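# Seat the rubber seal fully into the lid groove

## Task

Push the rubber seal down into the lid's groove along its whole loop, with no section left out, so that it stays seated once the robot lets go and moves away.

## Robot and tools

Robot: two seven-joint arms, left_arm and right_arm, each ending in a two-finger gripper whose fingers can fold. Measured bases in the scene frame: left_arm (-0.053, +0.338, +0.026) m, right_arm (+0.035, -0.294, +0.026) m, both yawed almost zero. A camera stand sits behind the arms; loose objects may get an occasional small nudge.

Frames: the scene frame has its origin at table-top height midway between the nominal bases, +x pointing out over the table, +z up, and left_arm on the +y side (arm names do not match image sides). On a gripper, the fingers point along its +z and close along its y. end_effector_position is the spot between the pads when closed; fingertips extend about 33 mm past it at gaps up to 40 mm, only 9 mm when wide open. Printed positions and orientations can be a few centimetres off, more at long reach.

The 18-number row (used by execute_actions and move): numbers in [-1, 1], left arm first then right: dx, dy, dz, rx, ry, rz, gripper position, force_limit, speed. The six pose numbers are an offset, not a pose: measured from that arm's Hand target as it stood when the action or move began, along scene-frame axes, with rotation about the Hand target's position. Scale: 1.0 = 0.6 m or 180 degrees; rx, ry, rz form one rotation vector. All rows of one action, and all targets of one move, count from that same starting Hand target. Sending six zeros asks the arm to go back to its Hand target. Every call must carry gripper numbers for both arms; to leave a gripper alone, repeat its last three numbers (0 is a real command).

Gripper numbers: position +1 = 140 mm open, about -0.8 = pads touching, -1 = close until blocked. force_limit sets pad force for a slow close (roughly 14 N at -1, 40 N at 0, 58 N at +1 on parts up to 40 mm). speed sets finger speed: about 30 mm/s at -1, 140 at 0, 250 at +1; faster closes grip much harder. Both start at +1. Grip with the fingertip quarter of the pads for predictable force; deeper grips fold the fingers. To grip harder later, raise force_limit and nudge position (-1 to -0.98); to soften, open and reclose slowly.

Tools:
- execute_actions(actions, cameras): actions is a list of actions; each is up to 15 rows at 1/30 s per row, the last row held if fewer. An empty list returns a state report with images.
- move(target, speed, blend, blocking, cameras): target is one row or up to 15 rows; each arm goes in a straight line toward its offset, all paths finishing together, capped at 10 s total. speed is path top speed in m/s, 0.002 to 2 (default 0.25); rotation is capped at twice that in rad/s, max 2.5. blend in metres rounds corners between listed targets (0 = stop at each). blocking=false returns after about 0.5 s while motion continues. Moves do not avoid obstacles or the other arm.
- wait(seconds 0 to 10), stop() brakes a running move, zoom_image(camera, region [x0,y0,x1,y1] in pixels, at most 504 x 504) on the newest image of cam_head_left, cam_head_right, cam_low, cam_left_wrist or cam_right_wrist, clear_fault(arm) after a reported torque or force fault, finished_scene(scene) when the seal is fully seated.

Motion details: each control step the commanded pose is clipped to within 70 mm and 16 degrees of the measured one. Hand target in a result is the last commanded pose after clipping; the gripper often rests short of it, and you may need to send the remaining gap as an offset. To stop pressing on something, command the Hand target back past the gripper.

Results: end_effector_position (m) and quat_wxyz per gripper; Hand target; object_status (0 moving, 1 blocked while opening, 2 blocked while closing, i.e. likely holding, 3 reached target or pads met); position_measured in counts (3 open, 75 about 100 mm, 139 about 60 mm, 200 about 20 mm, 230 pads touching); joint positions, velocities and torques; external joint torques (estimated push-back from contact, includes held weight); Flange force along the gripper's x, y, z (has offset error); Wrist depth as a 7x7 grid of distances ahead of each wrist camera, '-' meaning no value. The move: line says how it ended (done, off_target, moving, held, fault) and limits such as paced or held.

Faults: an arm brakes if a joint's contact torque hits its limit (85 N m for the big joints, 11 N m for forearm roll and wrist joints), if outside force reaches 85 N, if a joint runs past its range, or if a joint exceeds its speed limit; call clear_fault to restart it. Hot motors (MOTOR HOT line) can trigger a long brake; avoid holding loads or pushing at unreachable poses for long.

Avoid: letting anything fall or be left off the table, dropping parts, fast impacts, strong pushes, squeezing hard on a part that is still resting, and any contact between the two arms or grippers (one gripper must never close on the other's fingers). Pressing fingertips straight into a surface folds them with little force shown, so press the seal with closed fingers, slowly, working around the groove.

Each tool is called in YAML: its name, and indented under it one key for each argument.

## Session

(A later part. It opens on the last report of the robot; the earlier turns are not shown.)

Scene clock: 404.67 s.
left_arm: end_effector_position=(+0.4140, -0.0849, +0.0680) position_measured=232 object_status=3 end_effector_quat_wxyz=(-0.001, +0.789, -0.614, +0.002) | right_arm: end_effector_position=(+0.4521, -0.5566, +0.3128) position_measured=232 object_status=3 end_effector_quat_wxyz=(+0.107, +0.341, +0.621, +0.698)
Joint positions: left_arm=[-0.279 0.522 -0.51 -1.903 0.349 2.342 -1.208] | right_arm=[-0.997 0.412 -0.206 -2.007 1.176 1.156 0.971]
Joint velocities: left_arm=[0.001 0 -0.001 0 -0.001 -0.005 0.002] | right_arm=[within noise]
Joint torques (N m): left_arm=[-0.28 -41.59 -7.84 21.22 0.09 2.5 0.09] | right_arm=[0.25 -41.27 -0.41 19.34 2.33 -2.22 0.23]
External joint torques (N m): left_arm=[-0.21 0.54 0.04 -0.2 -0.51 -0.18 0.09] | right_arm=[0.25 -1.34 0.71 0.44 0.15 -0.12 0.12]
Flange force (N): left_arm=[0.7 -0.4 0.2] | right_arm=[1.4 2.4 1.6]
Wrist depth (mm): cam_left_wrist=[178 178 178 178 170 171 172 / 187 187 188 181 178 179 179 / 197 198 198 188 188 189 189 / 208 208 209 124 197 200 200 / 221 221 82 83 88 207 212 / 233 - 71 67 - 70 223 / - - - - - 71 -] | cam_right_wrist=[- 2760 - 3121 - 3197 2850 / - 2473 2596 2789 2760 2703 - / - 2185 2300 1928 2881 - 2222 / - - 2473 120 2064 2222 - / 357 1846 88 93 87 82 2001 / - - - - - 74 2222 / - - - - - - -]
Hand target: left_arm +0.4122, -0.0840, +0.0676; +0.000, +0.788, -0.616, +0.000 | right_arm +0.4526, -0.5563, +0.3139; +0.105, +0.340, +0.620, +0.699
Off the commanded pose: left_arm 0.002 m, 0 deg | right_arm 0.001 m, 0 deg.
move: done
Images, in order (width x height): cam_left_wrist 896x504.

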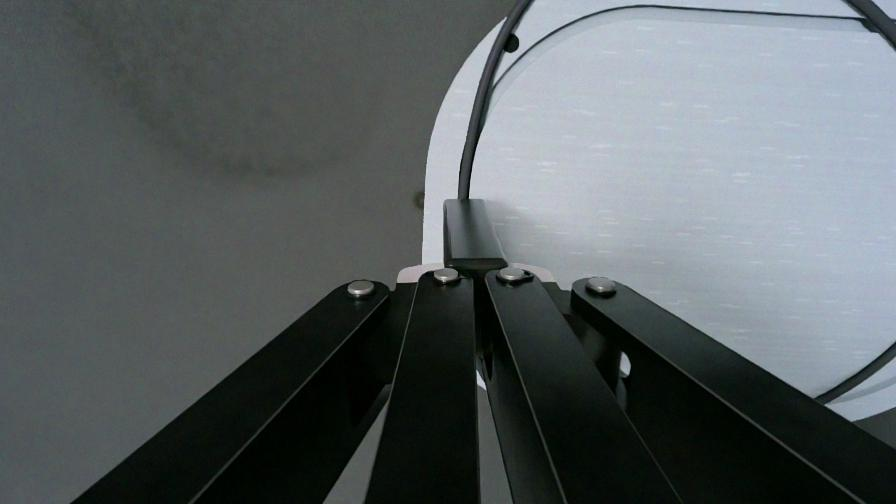

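move:
  target:
    - [-0.0063,0.035,-0.02,0,0,-0.009,-1,-1,-0.5,0,0,0,0,0,0,-1,-1,-0.5]
    - [-0.0063,0.035,-0.0418,0,0,-0.009,-1,-1,-0.5,0,0,0,0,0,0,-1,-1,-0.5]
  speed: [0.1,0.04]
  blend: [0.002,0]
  cameras: ["cam_left_wrist","cam_head_left"]

zoom_image:
  camera: "cam_left_wrist"
  region: [340, 0, 600, 210]

zoom_image:
  camera: "cam_head_left"
  region: [400, 330, 620, 504]

Scene clock: 422.27 s.
left_arm: end_effector_position=(+0.4094, -0.0641, +0.0486) position_measured=232 object_status=3 end_effector_quat_wxyz=(-0.001, +0.781, -0.624, +0.001) | right_arm: end_effector_position=(+0.4521, -0.5566, +0.3128) position_measured=232 object_status=3 end_effector_quat_wxyz=(+0.107, +0.341, +0.621, +0.698)
Joint positions: left_arm=[-0.243 0.518 -0.512 -1.972 0.37 2.4 -1.181] | right_arm=[-0.997 0.412 -0.206 -2.007 1.176 1.156 0.971]
Joint velocities: left_arm=[0.001 0.001 0 -0.002 0.002 0.005 0.002] | right_arm=[within noise]
Joint torques (N m): left_arm=[-0.33 -35.57 -5.45 19.25 1.44 3.71 0.04] | right_arm=[0.23 -41.27 -0.39 19.38 2.33 -2.22 0.24]
External joint torques (N m): left_arm=[-0.42 5.55 2.26 -1.45 0.88 1.05 0.04] | right_arm=[0.13 -1.13 0.65 0.3 0.12 -0.11 0.14]
Flange force (N): left_arm=[6.9 -4.5 15.9] | right_arm=[1.4 2.0 1.4]
Wrist depth (mm): cam_left_wrist=[160 160 162 155 152 152 153 / 168 169 169 160 159 160 161 / 177 179 179 168 169 169 170 / 188 188 189 137 177 179 180 / 199 198 82 83 88 186 191 / 210 - 71 67 - 70 200 / - - - - - 71 -] | cam_right_wrist=[- 2789 3745 3745 3745 3121 2596 / - 615 3319 4096 3084 - - / - - 2362 2064 3450 - 2521 / - 2048 2280 120 2167 - - / - 1833 88 93 87 1886 2017 / 364 - - - - 74 - / - - - - - - -]
Hand target: left_arm +0.4085, -0.0630, +0.0425; +0.000, +0.779, -0.627, +0.000 | right_arm +0.4526, -0.5563, +0.3139; +0.105, +0.340, +0.620, +0.699
Off the commanded pose: left_arm 0.006 m, 0 deg | right_arm 0.001 m, 0 deg.
move: off_target (left_arm)
Images, in order (width x height): cam_head_left 896x504, cam_left_wrist 896x504.

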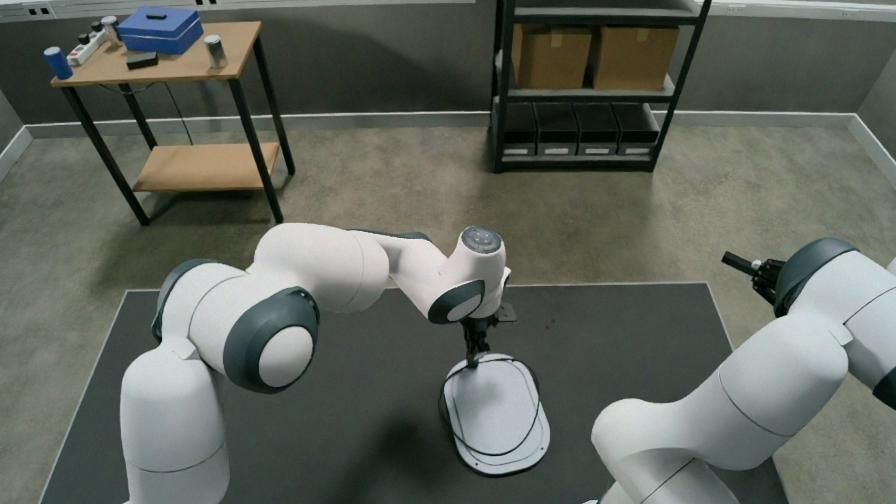

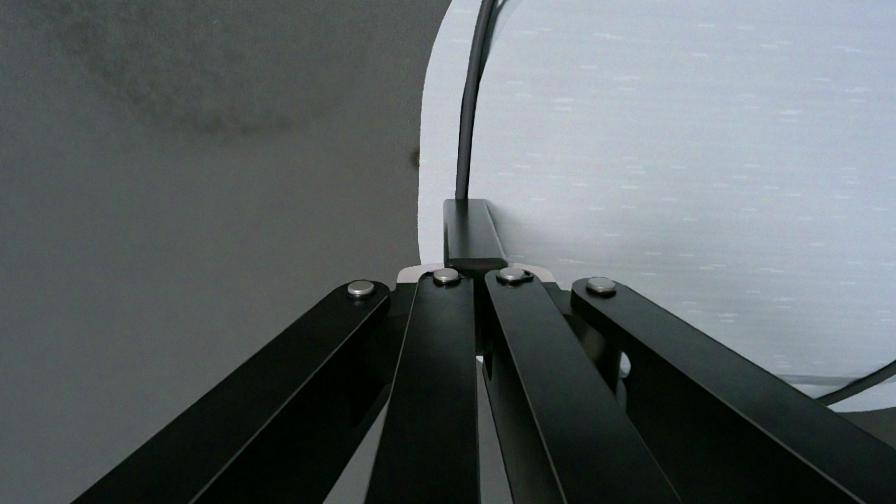

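Scaled by 1.938 from the camera's 896x504 image, which has a finer 1280x720 frame.

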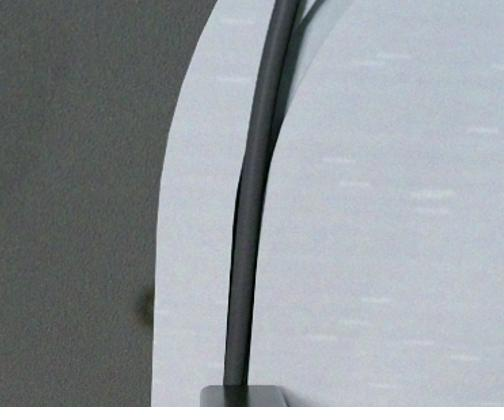

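Scaled by 2.291 from the camera's 896x504 image, which has a finer 1280x720 frame.

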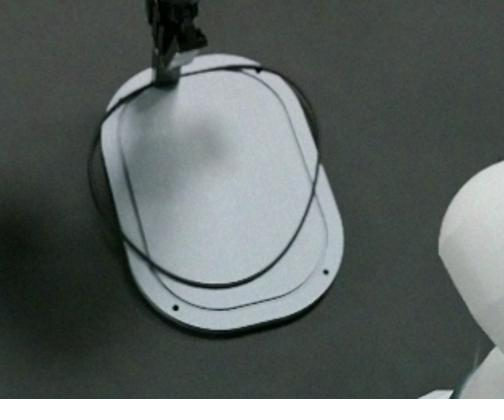

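move:
  target:
    - [0,0,0.0958,0,0,0,-1,-1,-0.5,0,0,0,0,0,0,-1,-1,-0.5]
    - [-0.2357,0.156,0.0958,0,0,-0.5,-1,-1,-0.5,0,0,0,0,0,0,-1,-1,-0.5]
  speed: [0.1,0.5]
  blend: [0.005,0]
  cameras: ["cam_left_wrist","cam_head_left"]

zoom_image:
  camera: "cam_left_wrist"
  region: [200, 0, 620, 240]

zoom_image:
  camera: "cam_head_left"
  region: [400, 330, 620, 504]

Scene clock: 452.97 s.
left_arm: end_effector_position=(+0.2667, +0.0310, +0.0998) position_measured=232 object_status=3 end_effector_quat_wxyz=(-0.001, -0.109, +0.994, +0.002) | right_arm: end_effector_position=(+0.4521, -0.5566, +0.3128) position_measured=232 object_status=3 end_effector_quat_wxyz=(+0.107, +0.341, +0.621, +0.698)
Joint positions: left_arm=[0.046 -0.093 -0.841 -2.57 -0.113 2.501 0.667] | right_arm=[-0.997 0.412 -0.206 -2.007 1.176 1.156 0.971]
Joint velocities: left_arm=[0 0 0 0 0.001 0.001 0.006] | right_arm=[within noise]
Joint torques (N m): left_arm=[-1.08 -17.28 2.14 19.34 -0.07 2.81 0.08] | right_arm=[0.25 -41.31 -0.35 19.34 2.34 -2.22 0.25]
External joint torques (N m): left_arm=[-1.12 -0.45 0.32 -0.48 -0.52 0.32 0.08] | right_arm=[0.16 -1.34 0.7 0.39 0.15 -0.11 0.14]
Flange force (N): left_arm=[4.9 6.0 -3.6] | right_arm=[1.6 2.4 1.6]
Wrist depth (mm): cam_left_wrist=[199 200 200 211 212 214 215 / 208 209 211 222 223 224 226 / 219 219 221 232 236 236 238 / 231 231 231 119 246 249 251 / 244 243 82 83 88 258 265 / 256 - 71 67 - 70 279 / - - - - - 71 -] | cam_right_wrist=[- 2979 4947 - - - - / 444 2383 2789 3450 - - 2241 / 401 2280 2383 3277 2881 - - / - 2017 2731 120 2149 2081 - / - 1846 88 93 87 1886 - / 345 - - - - 74 - / - - - - - - -]
Hand target: left_arm +0.2670, +0.0306, +0.1000; +0.000, -0.108, +0.994, +0.000 | right_arm +0.4526, -0.5563, +0.3139; +0.105, +0.340, +0.620, +0.699
Off the commanded pose: left_arm 0.001 m, 0 deg | right_arm 0.001 m, 0 deg.
move: done; limits=paced
Images, in order (width x height): cam_head_left 896x504, cam_left_wrist 896x504.

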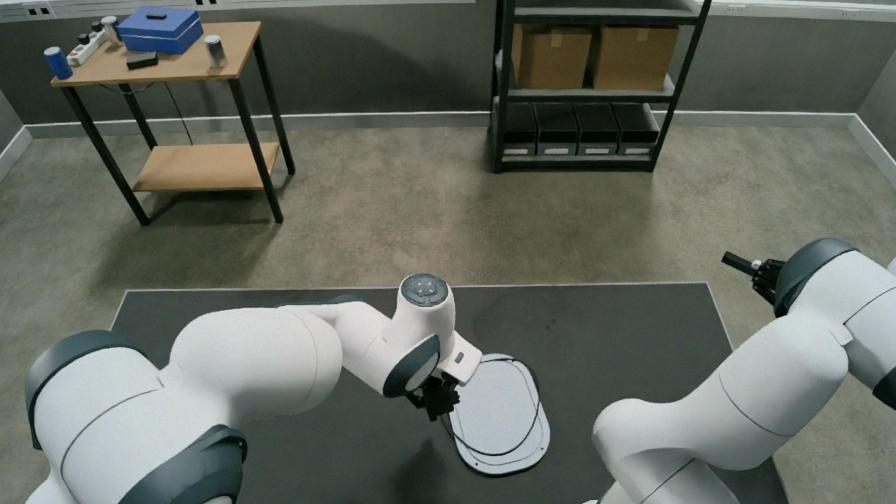

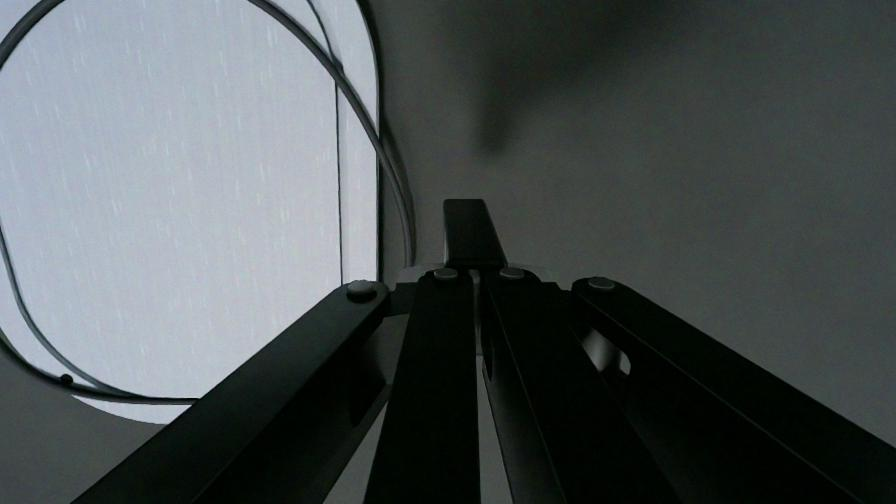

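Scaled by 1.200 from the camera's 896x504 image, which has a finer 1280x720 frame.

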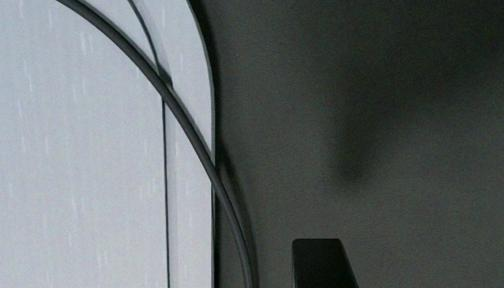

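Scaled by 2.291 from the camera's 896x504 image, which has a finer 1280x720 frame.

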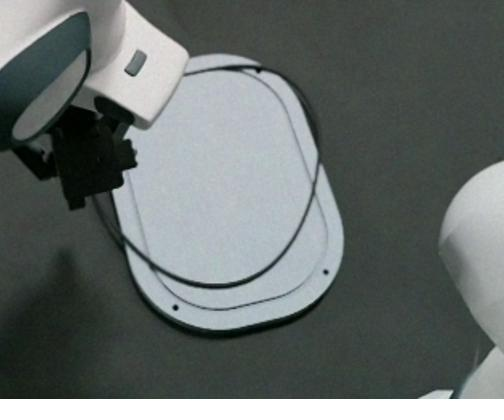

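move:
  target:
    - [0.0325,0.0072,-0.04,0,0,0,-1,-1,-0.5,0,0,0,0,0,0,-1,-1,-0.5]
    - [0.0325,0.0072,-0.0875,0,0,0,-1,-1,-0.5,0,0,0,0,0,0,-1,-1,-0.5]
    - [0.0404,-0.029,-0.0875,0,0,0,-1,-1,-0.5,0,0,0,0,0,0,-1,-1,-0.5]
  speed: [0.1,0.08,0.04]
  blend: [0.005,0.001,0]
  cameras: ["cam_left_wrist","cam_head_left"]

zoom_image:
  camera: "cam_left_wrist"
  region: [340, 0, 600, 210]

zoom_image:
  camera: "cam_head_left"
  region: [400, 330, 620, 504]

Scene clock: 489.00 s.
left_arm: end_effector_position=(+0.2913, +0.0126, +0.0477) position_measured=232 object_status=3 end_effector_quat_wxyz=(+0.000, -0.106, +0.994, -0.001) | right_arm: end_effector_position=(+0.4521, -0.5566, +0.3128) position_measured=232 object_status=3 end_effector_quat_wxyz=(+0.107, +0.341, +0.621, +0.698)
Joint positions: left_arm=[-0.023 0.187 -0.722 -2.488 0.245 2.618 0.427] | right_arm=[-0.997 0.412 -0.206 -2.007 1.176 1.156 0.971]
Joint velocities: left_arm=[-0.001 -0.001 0 -0.001 0 -0.001 -0.005] | right_arm=[within noise]
Joint torques (N m): left_arm=[-1.12 -24.56 -2.9 18.76 0.74 2.31 -0.29] | right_arm=[0.24 -41.3 -0.41 19.34 2.33 -2.21 0.25]
External joint torques (N m): left_arm=[-1.11 0.52 0.54 0.52 0.37 -0.23 -0.29] | right_arm=[0.11 -1.37 0.6 0.43 0.14 -0.1 0.14]
Flange force (N): left_arm=[-2.4 -7.3 6.8] | right_arm=[1.6 2.4 1.4]
Wrist depth (mm): cam_left_wrist=[152 151 152 162 164 164 166 / 158 159 160 170 172 173 174 / 166 167 168 177 181 183 183 / 176 176 177 124 190 192 193 / 186 186 82 83 88 200 205 / 195 68 71 67 - 70 215 / - - - - - 71 -] | cam_right_wrist=[- 2789 4298 - - 2570 2427 / - 2570 2789 3405 2979 - - / - 2300 2320 2280 2497 - - / - 2167 2570 120 2064 2203 - / - 1808 88 93 87 83 - / - - - - - 74 - / - - - - - - -]
Hand target: left_arm +0.2913, +0.0132, +0.0475; +0.000, -0.108, +0.994, +0.000 | right_arm +0.4526, -0.5563, +0.3139; +0.105, +0.340, +0.620, +0.699
Off the commanded pose: left_arm 0.001 m, 0 deg | right_arm 0.001 m, 0 deg.
move: done
Images, in order (width x height): cam_head_left 896x504, cam_left_wrist 896x504.

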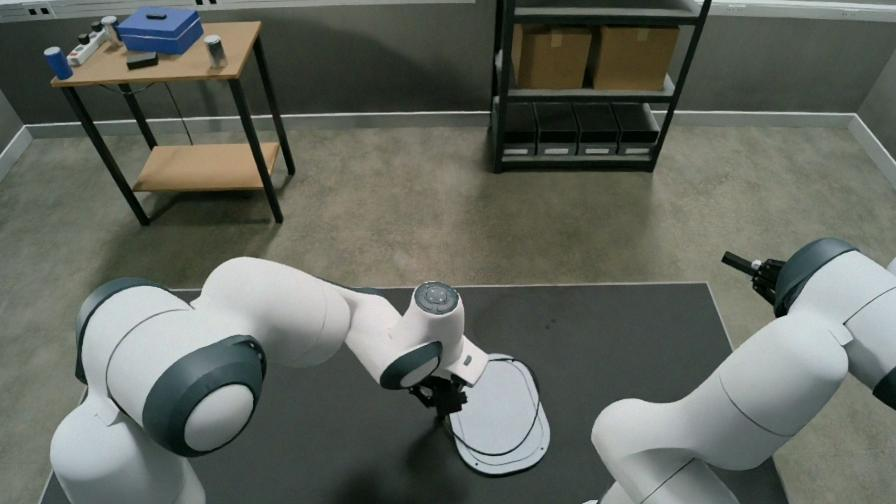

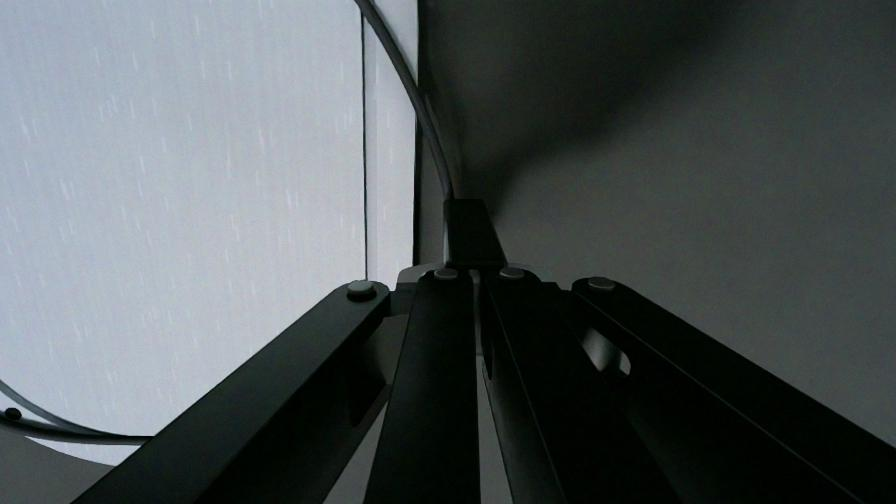

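Scaled by 1.938 from the camera's 896x504 image, which has a finer 1280x720 frame.

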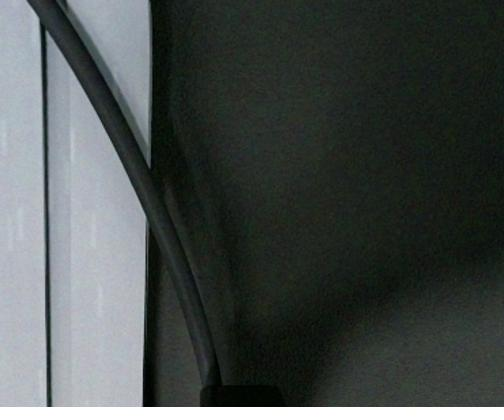

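Scaled by 2.291 from the camera's 896x504 image, which has a finer 1280x720 frame.

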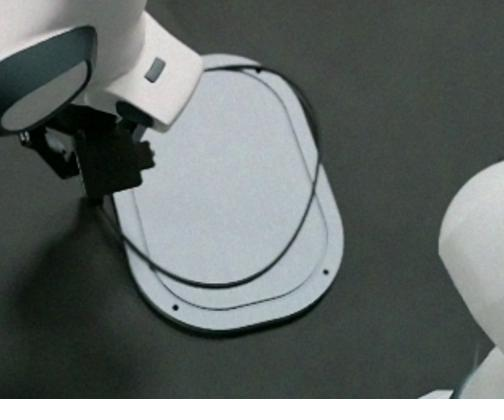

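move:
  target:
    - [0.0099,-0.0451,0,0,0,0,-1,-1,-0.5,0,0,0,0,0,0,-1,-1,-0.5]
  speed: 0.04
  cameras: ["cam_left_wrist","cam_head_left"]

zoom_image:
  camera: "cam_left_wrist"
  region: [340, 0, 600, 210]

zoom_image:
  camera: "cam_head_left"
  region: [400, 330, 620, 504]

Scene clock: 498.63 s.
left_arm: end_effector_position=(+0.2973, -0.0146, +0.0479) position_measured=232 object_status=3 end_effector_quat_wxyz=(+0.000, -0.106, +0.994, -0.002) | right_arm: end_effector_position=(+0.4521, -0.5566, +0.3128) position_measured=232 object_status=3 end_effector_quat_wxyz=(+0.107, +0.341, +0.621, +0.698)
Joint positions: left_arm=[-0.098 0.248 -0.68 -2.407 0.292 2.585 0.363] | right_arm=[-0.997 0.412 -0.206 -2.007 1.176 1.156 0.971]
Joint velocities: left_arm=[-0.001 0 0 0.001 0 0 -0.005] | right_arm=[within noise]
Joint torques (N m): left_arm=[-1.06 -27.04 -3.95 19.09 0.8 2.35 -0.36] | right_arm=[0.24 -41.31 -0.36 19.36 2.34 -2.21 0.26]
External joint torques (N m): left_arm=[-1.11 0.9 0.47 0.51 0.4 -0.2 -0.36] | right_arm=[0.25 -1.3 0.77 0.37 0.15 -0.11 0.15]
Flange force (N): left_arm=[-2.1 -8.0 7.2] | right_arm=[1.5 2.4 1.7]
Wrist depth (mm): cam_left_wrist=[152 151 151 154 164 164 166 / 158 158 159 160 172 173 174 / 166 167 167 170 181 182 183 / 175 176 177 138 189 192 194 / 185 186 82 83 88 200 205 / 196 68 71 67 - 70 216 / - - - - - 71 -] | cam_right_wrist=[412 3450 - 2596 3159 2731 2241 / - 2570 2570 3197 2881 2731 1986 / 430 2521 2362 2622 2731 2473 - / - 2149 2675 120 2131 2362 - / - 1846 88 93 87 83 2048 / - - - - - 74 - / - - - - - - -]
Hand target: left_arm +0.2972, -0.0139, +0.0475; +0.000, -0.108, +0.994, +0.000 | right_arm +0.4526, -0.5563, +0.3139; +0.105, +0.340, +0.620, +0.699
Off the commanded pose: left_arm 0.001 m, 0 deg | right_arm 0.001 m, 0 deg.
move: done
Images, in order (width x height): cam_head_left 896x504, cam_left_wrist 896x504.

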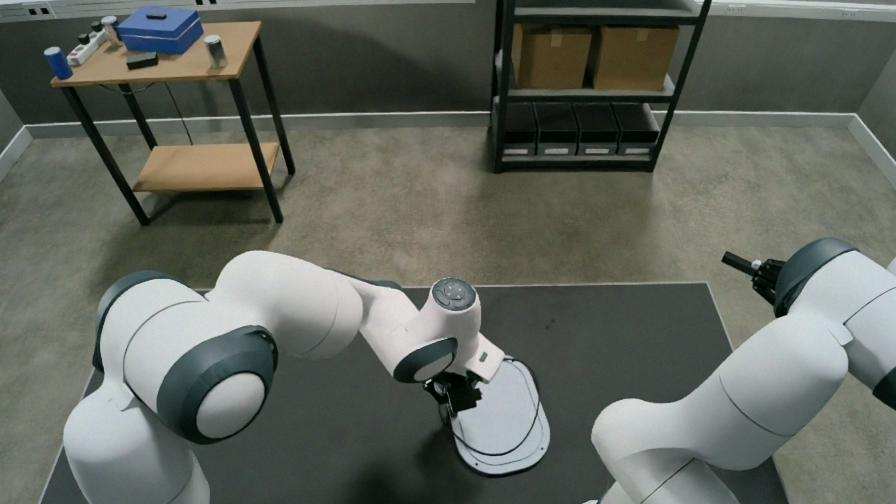

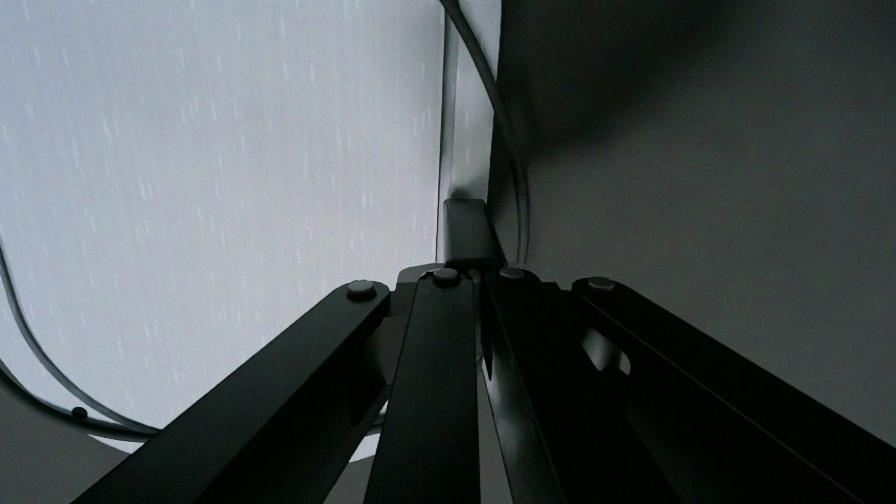

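Scaled by 1.938 from the camera's 896x504 image, which has a finer 1280x720 frame.

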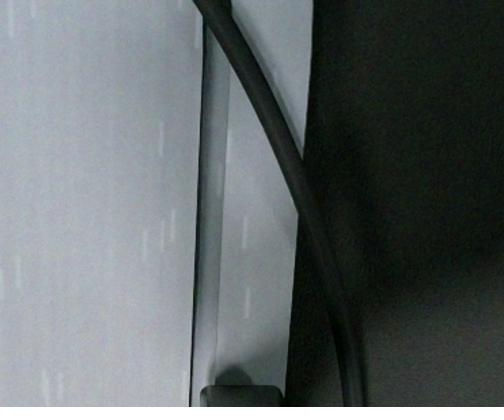

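Scaled by 2.291 from the camera's 896x504 image, which has a finer 1280x720 frame.

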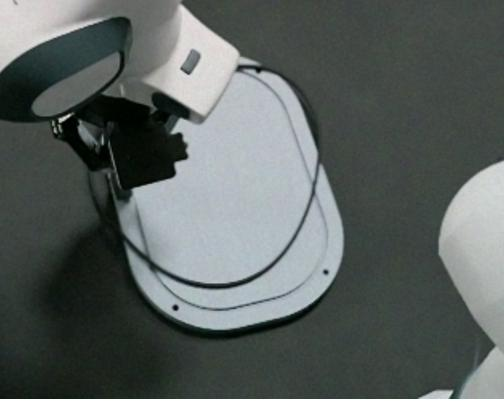

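move:
  target:
    - [0.01,0.03,0.0875,0,0,0,-1,-1,-0.5,0,0,0,0,0,0,-1,-1,-0.5]
    - [0.1963,-0.1293,0.0875,0,0,0.4756,-1,-1,-0.5,0,0,0,0,0,0,-1,-1,-0.5]
    - [0.1963,-0.1293,0.0158,0,0,0.4756,-1,-1,-0.5,0,0,0,0,0,0,-1,-1,-0.5]
  speed: [0.1,0.5,0.1]
  blend: [0.01,0.005,0]
  cameras: ["cam_left_wrist"]

zoom_image:
  camera: "cam_left_wrist"
  region: [340, 0, 600, 210]

Scene clock: 566.43 s.
left_arm: end_effector_position=(+0.4139, -0.0899, +0.0553) position_measured=232 object_status=3 end_effector_quat_wxyz=(-0.001, +0.752, -0.660, -0.003) | right_arm: end_effector_position=(+0.4521, -0.5566, +0.3128) position_measured=232 object_status=3 end_effector_quat_wxyz=(+0.107, +0.341, +0.621, +0.698)
Joint positions: left_arm=[-0.618 0.503 -0.151 -1.886 0.107 2.377 -0.941] | right_arm=[-0.997 0.412 -0.206 -2.007 1.176 1.156 0.971]
Joint velocities: left_arm=[0 0.001 -0.001 -0.001 -0.001 0 -0.006] | right_arm=[within noise]
Joint torques (N m): left_arm=[-1.08 -45.02 -1.32 22.16 0.04 2.68 -0.34] | right_arm=[0.24 -41.33 -0.4 19.36 2.33 -2.22 0.21]
External joint torques (N m): left_arm=[-1.01 -0.01 0.74 0.54 -0.52 0.06 -0.34] | right_arm=[0.29 -1.35 0.77 0.41 0.14 -0.13 0.11]
Flange force (N): left_arm=[3.0 -0.5 0.3] | right_arm=[1.5 2.4 1.7]
Wrist depth (mm): cam_left_wrist=[166 167 168 165 159 159 160 / 175 175 176 167 167 168 169 / 185 185 186 175 176 177 178 / 195 196 197 125 185 189 189 / 207 208 82 83 88 195 202 / 220 - 71 67 - 70 212 / - - - - - 71 -] | cam_right_wrist=[- 3013 3450 3591 - 2946 3159 / - 2789 3319 3745 - 2622 2149 / - - 2819 2881 2648 2203 2703 / - 2167 2850 120 2131 - - / - 1873 88 93 87 83 - / - - - - - 74 1914 / - - - - - - -]
Hand target: left_arm +0.4150, -0.0915, +0.0570; +0.000, +0.755, -0.656, +0.000 | right_arm +0.4526, -0.5563, +0.3139; +0.105, +0.340, +0.620, +0.699
Off the commanded pose: left_arm 0.003 m, 1 deg | right_arm 0.001 m, 0 deg.
move: done; limits=paced
Images, in order (width x height): cam_left_wrist 896x504.

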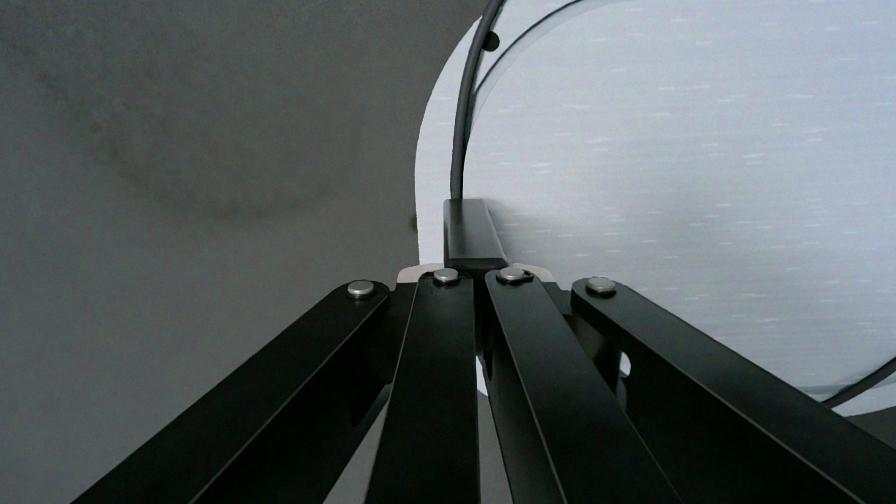

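Scaled by 1.938 from the camera's 896x504 image, which has a finer 1280x720 frame.

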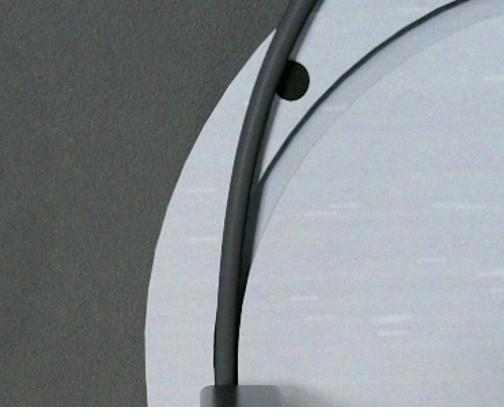

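move:
  target:
    - [0.0052,-0.0267,0,0,0,0.0222,-1,-1,-0.5,0,0,0,0,0,0,-1,-1,-0.5]
    - [0.0052,-0.0267,-0.025,0,0,0.0222,-1,-1,-0.5,0,0,0,0,0,0,-1,-1,-0.5]
    - [0.0052,-0.0267,-0.002,0,0,0.0222,-1,-1,-0.5,0,0,0,0,0,0,-1,-1,-0.5]
    - [0.0072,-0.0463,-0.002,0,0,-0.0444,-1,-1,-0.5,0,0,0,0,0,0,-1,-1,-0.5]
    - [0.0072,-0.0463,-0.025,0,0,-0.0444,-1,-1,-0.5,0,0,0,0,0,0,-1,-1,-0.5]
  speed: [0.08,0.05,0.08,0.1,0.05]
  blend: [0.002,0,0.003,0.002,0]
  cameras: ["cam_left_wrist"]

zoom_image:
  camera: "cam_left_wrist"
  region: [340, 0, 600, 210]

Scene clock: 595.73 s.
left_arm: end_effector_position=(+0.4200, -0.1199, +0.0479) position_measured=232 object_status=3 end_effector_quat_wxyz=(+0.000, +0.710, -0.704, +0.001) | right_arm: end_effector_position=(+0.4521, -0.5566, +0.3128) position_measured=232 object_status=3 end_effector_quat_wxyz=(+0.107, +0.341, +0.621, +0.698)
Joint positions: left_arm=[-0.618 0.58 -0.186 -1.785 0.144 2.354 -0.867] | right_arm=[-0.997 0.412 -0.206 -2.007 1.176 1.156 0.971]
Joint velocities: left_arm=[0.001 0.001 0.001 0 0 0.001 0.004] | right_arm=[within noise]
Joint torques (N m): left_arm=[-0.46 -41.66 -2.7 20.57 1.11 3.65 0.1] | right_arm=[0.25 -41.28 -0.42 19.37 2.33 -2.22 0.23]
External joint torques (N m): left_arm=[-0.42 5.52 0.26 -1.38 0.54 1.01 0.1] | right_arm=[-0.03 -1.25 0.47 0.38 0.13 -0.1 0.12]
Flange force (N): left_arm=[5.1 -4.4 11.7] | right_arm=[1.6 2.2 1.1]
Wrist depth (mm): cam_left_wrist=[160 161 162 162 154 153 155 / 168 169 170 167 160 161 161 / 177 178 179 169 169 169 170 / 187 188 189 125 177 179 180 / 199 198 82 83 88 186 192 / 209 - 71 67 - 70 201 / - - - - - 70 -] | cam_right_wrist=[492 2850 2979 - 2731 - - / - 2570 3197 2149 2946 - - / - 2241 2521 2648 2675 2596 2260 / - 2114 2675 120 2114 - 2048 / - 1846 88 93 87 83 - / - - - - - 74 - / - - - - - - -]
Hand target: left_arm +0.4193, -0.1192, +0.0420; +0.000, +0.707, -0.707, +0.000 | right_arm +0.4526, -0.5563, +0.3139; +0.105, +0.340, +0.620, +0.699
Off the commanded pose: left_arm 0.006 m, 1 deg | right_arm 0.001 m, 0 deg.
move: off_target (left_arm)
Images, in order (width x height): cam_left_wrist 896x504.

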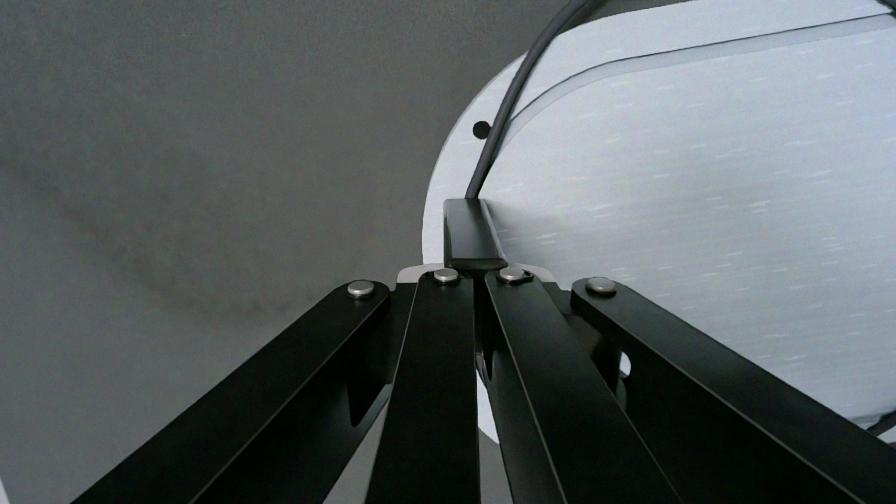

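Scaled by 1.938 from the camera's 896x504 image, which has a finer 1280x720 frame.

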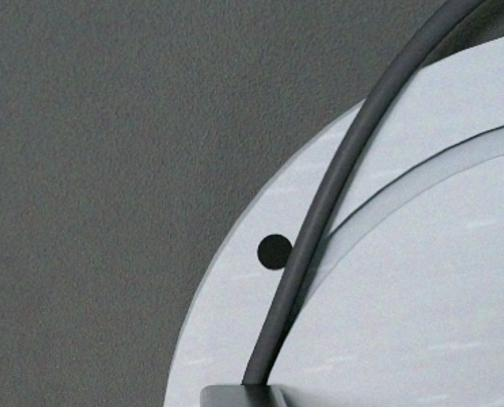

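move:
  target:
    - [0,0,0.0225,0,0,0,-1,-1,-0.5,0,0,0,0,0,0,-1,-1,-0.5]
    - [-0.006,-0.0223,0.0225,0,0,-0.0639,-1,-1,-0.5,0,0,0,0,0,0,-1,-1,-0.5]
    - [-0.006,-0.0223,0,0,0,-0.0639,-1,-1,-0.5,0,0,0,0,0,0,-1,-1,-0.5]
    - [-0.006,-0.0223,0.0225,0,0,-0.0639,-1,-1,-0.5,0,0,0,0,0,0,-1,-1,-0.5]
    - [-0.012,-0.0413,0.0225,0,0,-0.1306,-1,-1,-0.5,0,0,0,0,0,0,-1,-1,-0.5]
    - [-0.012,-0.0413,0,0,0,-0.1306,-1,-1,-0.5,0,0,0,0,0,0,-1,-1,-0.5]
  speed: [0.08,0.1,0.05,0.08,0.1,0.05]
  blend: [0.003,0.002,0,0.003,0.002,0]
  cameras: ["cam_left_wrist"]

zoom_image:
  camera: "cam_left_wrist"
  region: [340, 0, 600, 210]

Scene clock: 620.90 s.
left_arm: end_effector_position=(+0.4114, -0.1446, +0.0485) position_measured=232 object_status=3 end_effector_quat_wxyz=(+0.000, -0.551, +0.835, +0.001) | right_arm: end_effector_position=(+0.4521, -0.5566, +0.3128) position_measured=232 object_status=3 end_effector_quat_wxyz=(+0.107, +0.341, +0.621, +0.698)
Joint positions: left_arm=[-0.55 0.628 -0.308 -1.725 0.245 2.314 -0.549] | right_arm=[-0.997 0.412 -0.206 -2.007 1.176 1.156 0.971]
Joint velocities: left_arm=[0.001 0 -0.002 0.001 0 0 0.006] | right_arm=[within noise]
Joint torques (N m): left_arm=[-0.29 -41.21 -4.12 21.18 1.36 4.16 0.12] | right_arm=[0.27 -41.26 -0.4 19.37 2.33 -2.22 0.22]
External joint torques (N m): left_arm=[-0.24 6.53 1.4 -0.82 0.79 1.54 0.12] | right_arm=[0.28 -1.52 0.72 0.54 0.16 -0.13 0.12]
Flange force (N): left_arm=[4.7 -10.7 14.7] | right_arm=[1.5 2.7 1.6]
Wrist depth (mm): cam_left_wrist=[160 160 162 161 154 153 154 / 168 168 170 166 160 161 162 / 177 178 179 168 169 170 171 / 186 187 189 125 177 180 181 / 198 197 82 83 88 187 192 / 208 - 71 67 - 70 202 / - - - - - 71 -] | cam_right_wrist=[- 2703 3693 3405 - - - / - 2405 3013 3048 - - - / - 2300 2260 2760 2675 2497 2596 / - 2097 2881 120 2185 - 2149 / 350 1808 88 93 87 98 1956 / - - - - - 74 - / - - - - - - -]
Hand target: left_arm +0.4121, -0.1440, +0.0420; +0.000, -0.548, +0.836, +0.000 | right_arm +0.4526, -0.5563, +0.3139; +0.105, +0.340, +0.620, +0.699
Off the commanded pose: left_arm 0.007 m, 0 deg | right_arm 0.001 m, 0 deg.
move: off_target (left_arm)
Images, in order (width x height): cam_left_wrist 896x504.

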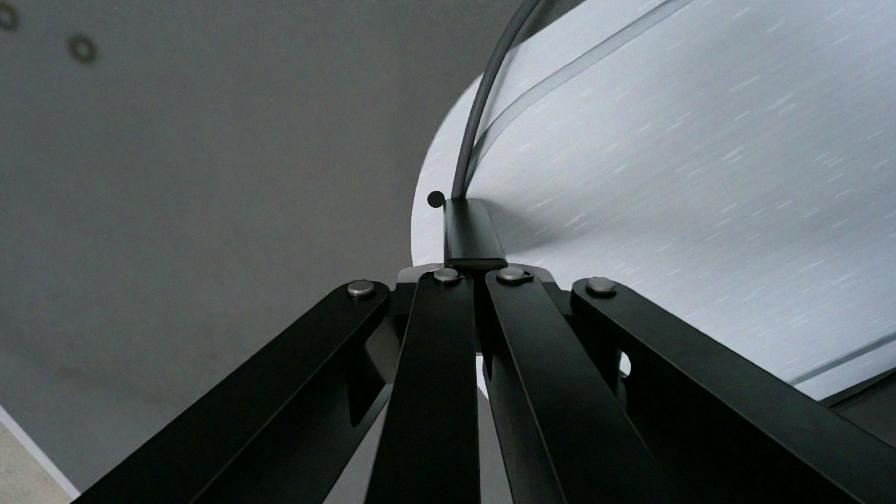

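Scaled by 1.938 from the camera's 896x504 image, which has a finer 1280x720 frame.

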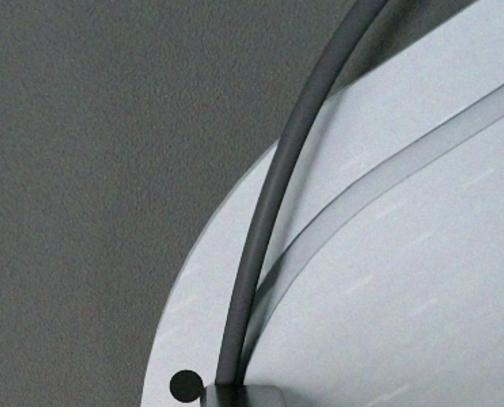

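move:
  target:
    - [0,0,0.0225,0,0,0,-1,-1,-0.5,0,0,0,0,0,0,-1,-1,-0.5]
    - [-0.0065,-0.0233,0.0225,0,0,-0.065,-1,-1,-0.5,0,0,0,0,0,0,-1,-1,-0.5]
    - [-0.0065,-0.0233,0,0,0,-0.065,-1,-1,-0.5,0,0,0,0,0,0,-1,-1,-0.5]
    - [-0.0065,-0.0233,0.0225,0,0,-0.065,-1,-1,-0.5,0,0,0,0,0,0,-1,-1,-0.5]
    - [-0.0195,-0.0382,0.0225,0,0,-0.1317,-1,-1,-0.5,0,0,0,0,0,0,-1,-1,-0.5]
    - [-0.0195,-0.0382,0,0,0,-0.1317,-1,-1,-0.5,0,0,0,0,0,0,-1,-1,-0.5]
  speed: [0.08,0.1,0.05,0.08,0.1,0.05]
  blend: [0.003,0.002,0,0.003,0.002,0]
  cameras: ["cam_left_wrist"]

zoom_image:
  camera: "cam_left_wrist"
  region: [340, 0, 600, 210]

Scene clock: 653.53 s.
left_arm: end_effector_position=(+0.4042, -0.1707, +0.0520) position_measured=232 object_status=3 end_effector_quat_wxyz=(+0.004, -0.369, +0.930, -0.006) | right_arm: end_effector_position=(+0.4521, -0.5566, +0.3128) position_measured=232 object_status=3 end_effector_quat_wxyz=(+0.107, +0.341, +0.621, +0.698)
Joint positions: left_arm=[-0.489 0.677 -0.428 -1.673 0.355 2.287 -0.232] | right_arm=[-0.997 0.412 -0.206 -2.007 1.176 1.156 0.971]
Joint velocities: left_arm=[0 -0.001 -0.001 0.001 0 0 0.006] | right_arm=[within noise]
Joint torques (N m): left_arm=[-0.94 -40.5 -7.21 18.64 0.89 2.47 0.04] | right_arm=[0.23 -41.31 -0.4 19.34 2.32 -2.21 0.24]
External joint torques (N m): left_arm=[-0.74 7.1 1.05 -3.05 0.31 -0.14 0.04] | right_arm=[0.26 -1.25 0.74 0.33 0.13 -0.11 0.13]
Flange force (N): left_arm=[1.2 -6.3 12.7] | right_arm=[1.5 2.2 1.7]
Wrist depth (mm): cam_left_wrist=[164 164 164 164 156 155 155 / 172 172 172 170 163 163 163 / 181 181 182 173 172 172 172 / 192 192 192 124 179 182 182 / 203 201 82 83 88 189 194 / 216 - 71 67 - 70 206 / - - - - - 71 -] | cam_right_wrist=[- 2819 3693 - - - 2881 / - 2341 3048 3084 - - - / 380 2131 2760 2979 2913 - 2383 / 379 2149 2622 120 2131 - 2081 / - 1886 88 93 87 82 - / - - - - - 74 1900 / - - - - - - -]
Hand target: left_arm +0.4004, -0.1669, +0.0420; +0.000, -0.365, +0.931, +0.000 | right_arm +0.4526, -0.5563, +0.3139; +0.105, +0.340, +0.620, +0.699
Off the commanded pose: left_arm 0.011 m, 1 deg | right_arm 0.001 m, 0 deg.
move: off_target (left_arm)
Images, in order (width x height): cam_left_wrist 896x504.

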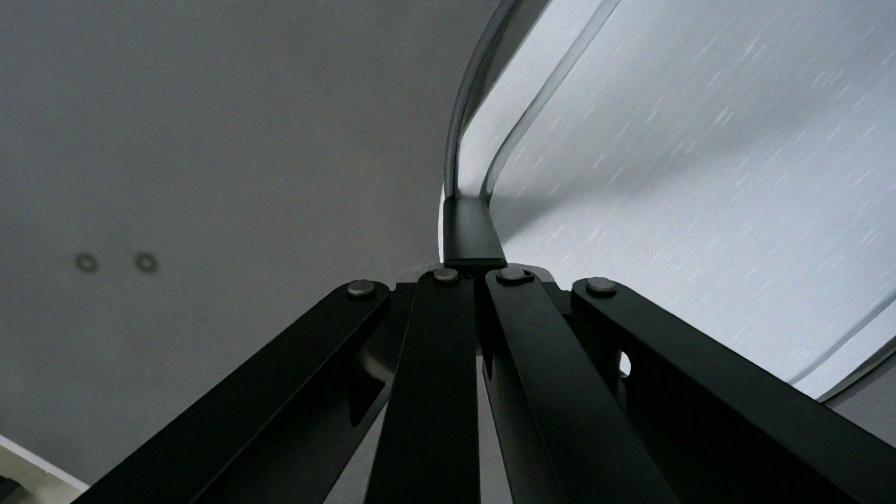

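Scaled by 1.938 from the camera's 896x504 image, which has a finer 1280x720 frame.

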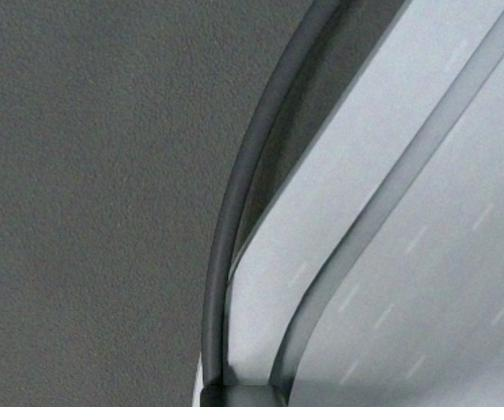

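move:
  target:
    - [0,0,0.06,0,0,0,-1,-1,-0.5,0,0,0,0,0,0,-1,-1,-0.5]
    - [0.03,0.04,0.13,0,0,0.08,-1,-1,-0.5,0,0,0,0,0,0,-1,-1,-0.5]
  speed: [0.06,0.15]
  blend: [0.003,0]
  cameras: ["cam_left_wrist","cam_head_left"]

zoom_image:
  camera: "cam_left_wrist"
  region: [400, 0, 660, 210]

zoom_image:
  camera: "cam_head_left"
  region: [400, 330, 620, 504]

Scene clock: 661.67 s.
left_arm: end_effector_position=(+0.4201, -0.1439, +0.1206) position_measured=232 object_status=3 end_effector_quat_wxyz=(+0.001, -0.475, +0.880, -0.002) | right_arm: end_effector_position=(+0.4521, -0.5566, +0.3128) position_measured=232 object_status=3 end_effector_quat_wxyz=(+0.107, +0.341, +0.621, +0.698)
Joint positions: left_arm=[-0.468 0.544 -0.404 -1.68 0.252 2.176 -0.364] | right_arm=[-0.997 0.412 -0.206 -2.007 1.176 1.156 0.971]
Joint velocities: left_arm=[0 -0.001 0 0 0.001 0.001 -0.005] | right_arm=[within noise]
Joint torques (N m): left_arm=[-1.03 -45.82 -5.61 22.61 0.13 2.4 -0.27] | right_arm=[0.24 -41.28 -0.39 19.37 2.33 -2.23 0.27]
External joint torques (N m): left_arm=[-1.2 0.12 0.53 -0.54 -0.5 -0.21 -0.27] | right_arm=[0.23 -1.5 0.71 0.54 0.15 -0.13 0.17]
Flange force (N): left_arm=[1.5 0.9 0.4] | right_arm=[1.5 2.8 1.5]
Wrist depth (mm): cam_left_wrist=[224 225 226 225 219 218 219 / 236 236 238 233 228 230 231 / 248 249 250 243 241 242 243 / 262 264 265 119 252 256 268 / 1259 277 82 83 88 268 287 / 1325 - 71 67 - 70 302 / - - - - - 71 -] | cam_right_wrist=[- 3450 3361 2946 3361 3159 - / - 2427 3543 4161 2979 2497 - / - 2032 2341 2427 2497 - 2450 / - 1942 2675 120 2064 2241 2001 / - 1859 88 93 87 1859 2081 / - - - - - 74 - / - - - - - - -]
Hand target: left_arm +0.4184, -0.1429, +0.1200; +0.000, -0.479, +0.878, +0.000 | right_arm +0.4526, -0.5563, +0.3139; +0.105, +0.340, +0.620, +0.699
Off the commanded pose: left_arm 0.002 m, 1 deg | right_arm 0.001 m, 0 deg.
move: done
Images, in order (width x height): cam_head_left 896x504, cam_left_wrist 896x504.

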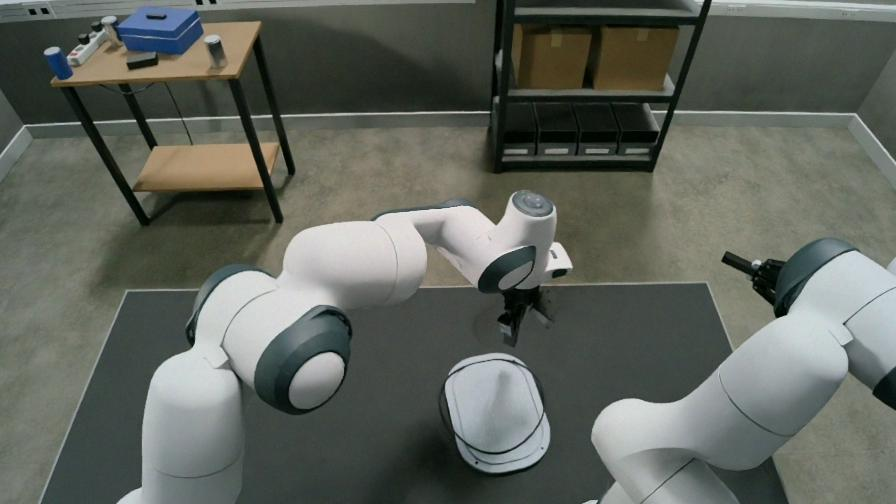

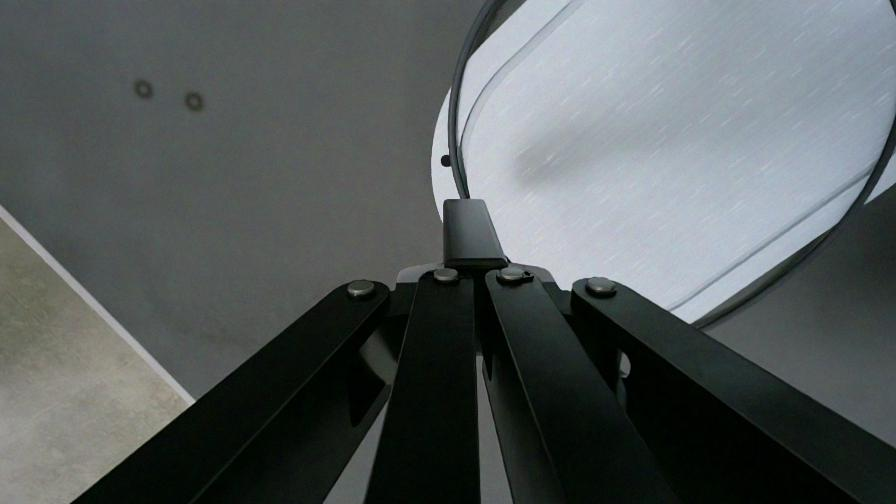

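Scaled by 1.938 from the camera's 896x504 image, which has a finer 1280x720 frame.

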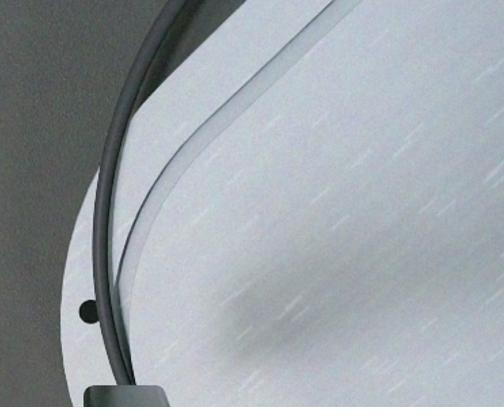

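Scaled by 2.291 from the camera's 896x504 image, which has a finer 1280x720 frame.

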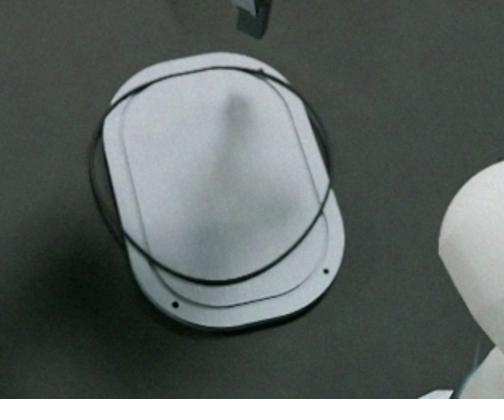

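move:
  target:
    - [-0.3197,0.0525,0.06,0,0,0.2511,-1,-1,-0.5,0,0,0,0,0,0,-1,-1,-0.5]
  speed: 0.25
  cameras: ["cam_left_wrist"]

zoom_image:
  camera: "cam_left_wrist"
  region: [340, 0, 640, 240]

Scene clock: 690.90 s.
left_arm: end_effector_position=(+0.2259, -0.1110, +0.1557) position_measured=232 object_status=3 end_effector_quat_wxyz=(+0.001, +0.778, -0.628, -0.002) | right_arm: end_effector_position=(+0.4521, -0.5566, +0.3128) position_measured=232 object_status=3 end_effector_quat_wxyz=(+0.107, +0.341, +0.621, +0.698)
Joint positions: left_arm=[-0.654 0.062 -0.378 -2.244 0.026 2.298 -1.245] | right_arm=[-0.997 0.412 -0.206 -2.007 1.176 1.156 0.971]
Joint velocities: left_arm=[-0.001 0.001 0.001 0 0 0 -0.005] | right_arm=[within noise]
Joint torques (N m): left_arm=[-0.73 -30.51 -0.63 22.44 1.11 2.9 -0.29] | right_arm=[0.24 -41.26 -0.39 19.39 2.32 -2.21 0.21]
External joint torques (N m): left_arm=[-0.72 0.14 0.05 -0.13 0.48 0.26 -0.29] | right_arm=[0.15 -1.26 0.66 0.44 0.13 -0.1 0.1]
Flange force (N): left_arm=[1.2 0.9 1.7] | right_arm=[1.3 2.2 1.3]
Wrist depth (mm): cam_left_wrist=[250 246 248 250 260 263 238 / 263 259 260 261 273 276 279 / 279 272 273 276 288 293 294 / 297 288 290 120 304 310 313 / 316 316 82 83 88 322 333 / 335 - 71 67 - 70 348 / - - - - - 71 -] | cam_right_wrist=[453 639 4444 2675 3197 - - / - 2545 2622 3361 2819 2383 2521 / - 2064 2622 2913 2622 - 2222 / - 2048 2913 120 2064 - 2001 / - 1808 88 93 87 1846 - / - - - - - 74 1873 / - - - - - - -]
Hand target: left_arm +0.2266, -0.1114, +0.1560; +0.000, +0.779, -0.627, +0.000 | right_arm +0.4526, -0.5563, +0.3139; +0.105, +0.340, +0.620, +0.699
Off the commanded pose: left_arm 0.001 m, 0 deg | right_arm 0.001 m, 0 deg.
move: done
Images, in order (width x height): cam_left_wrist 896x504.

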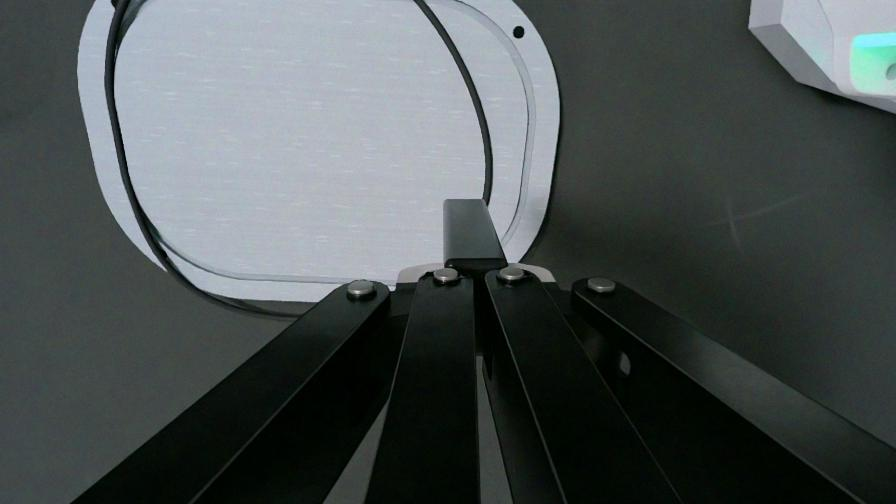

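Scaled by 1.680 from the camera's 896x504 image, which has a finer 1280x720 frame.

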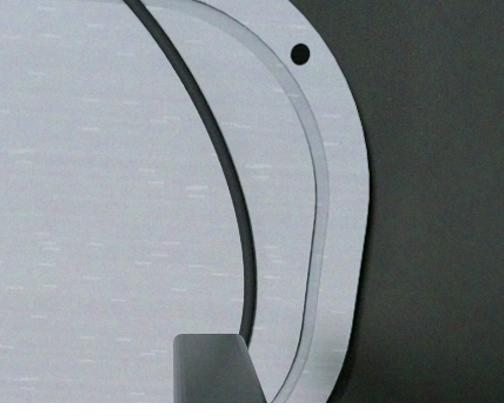

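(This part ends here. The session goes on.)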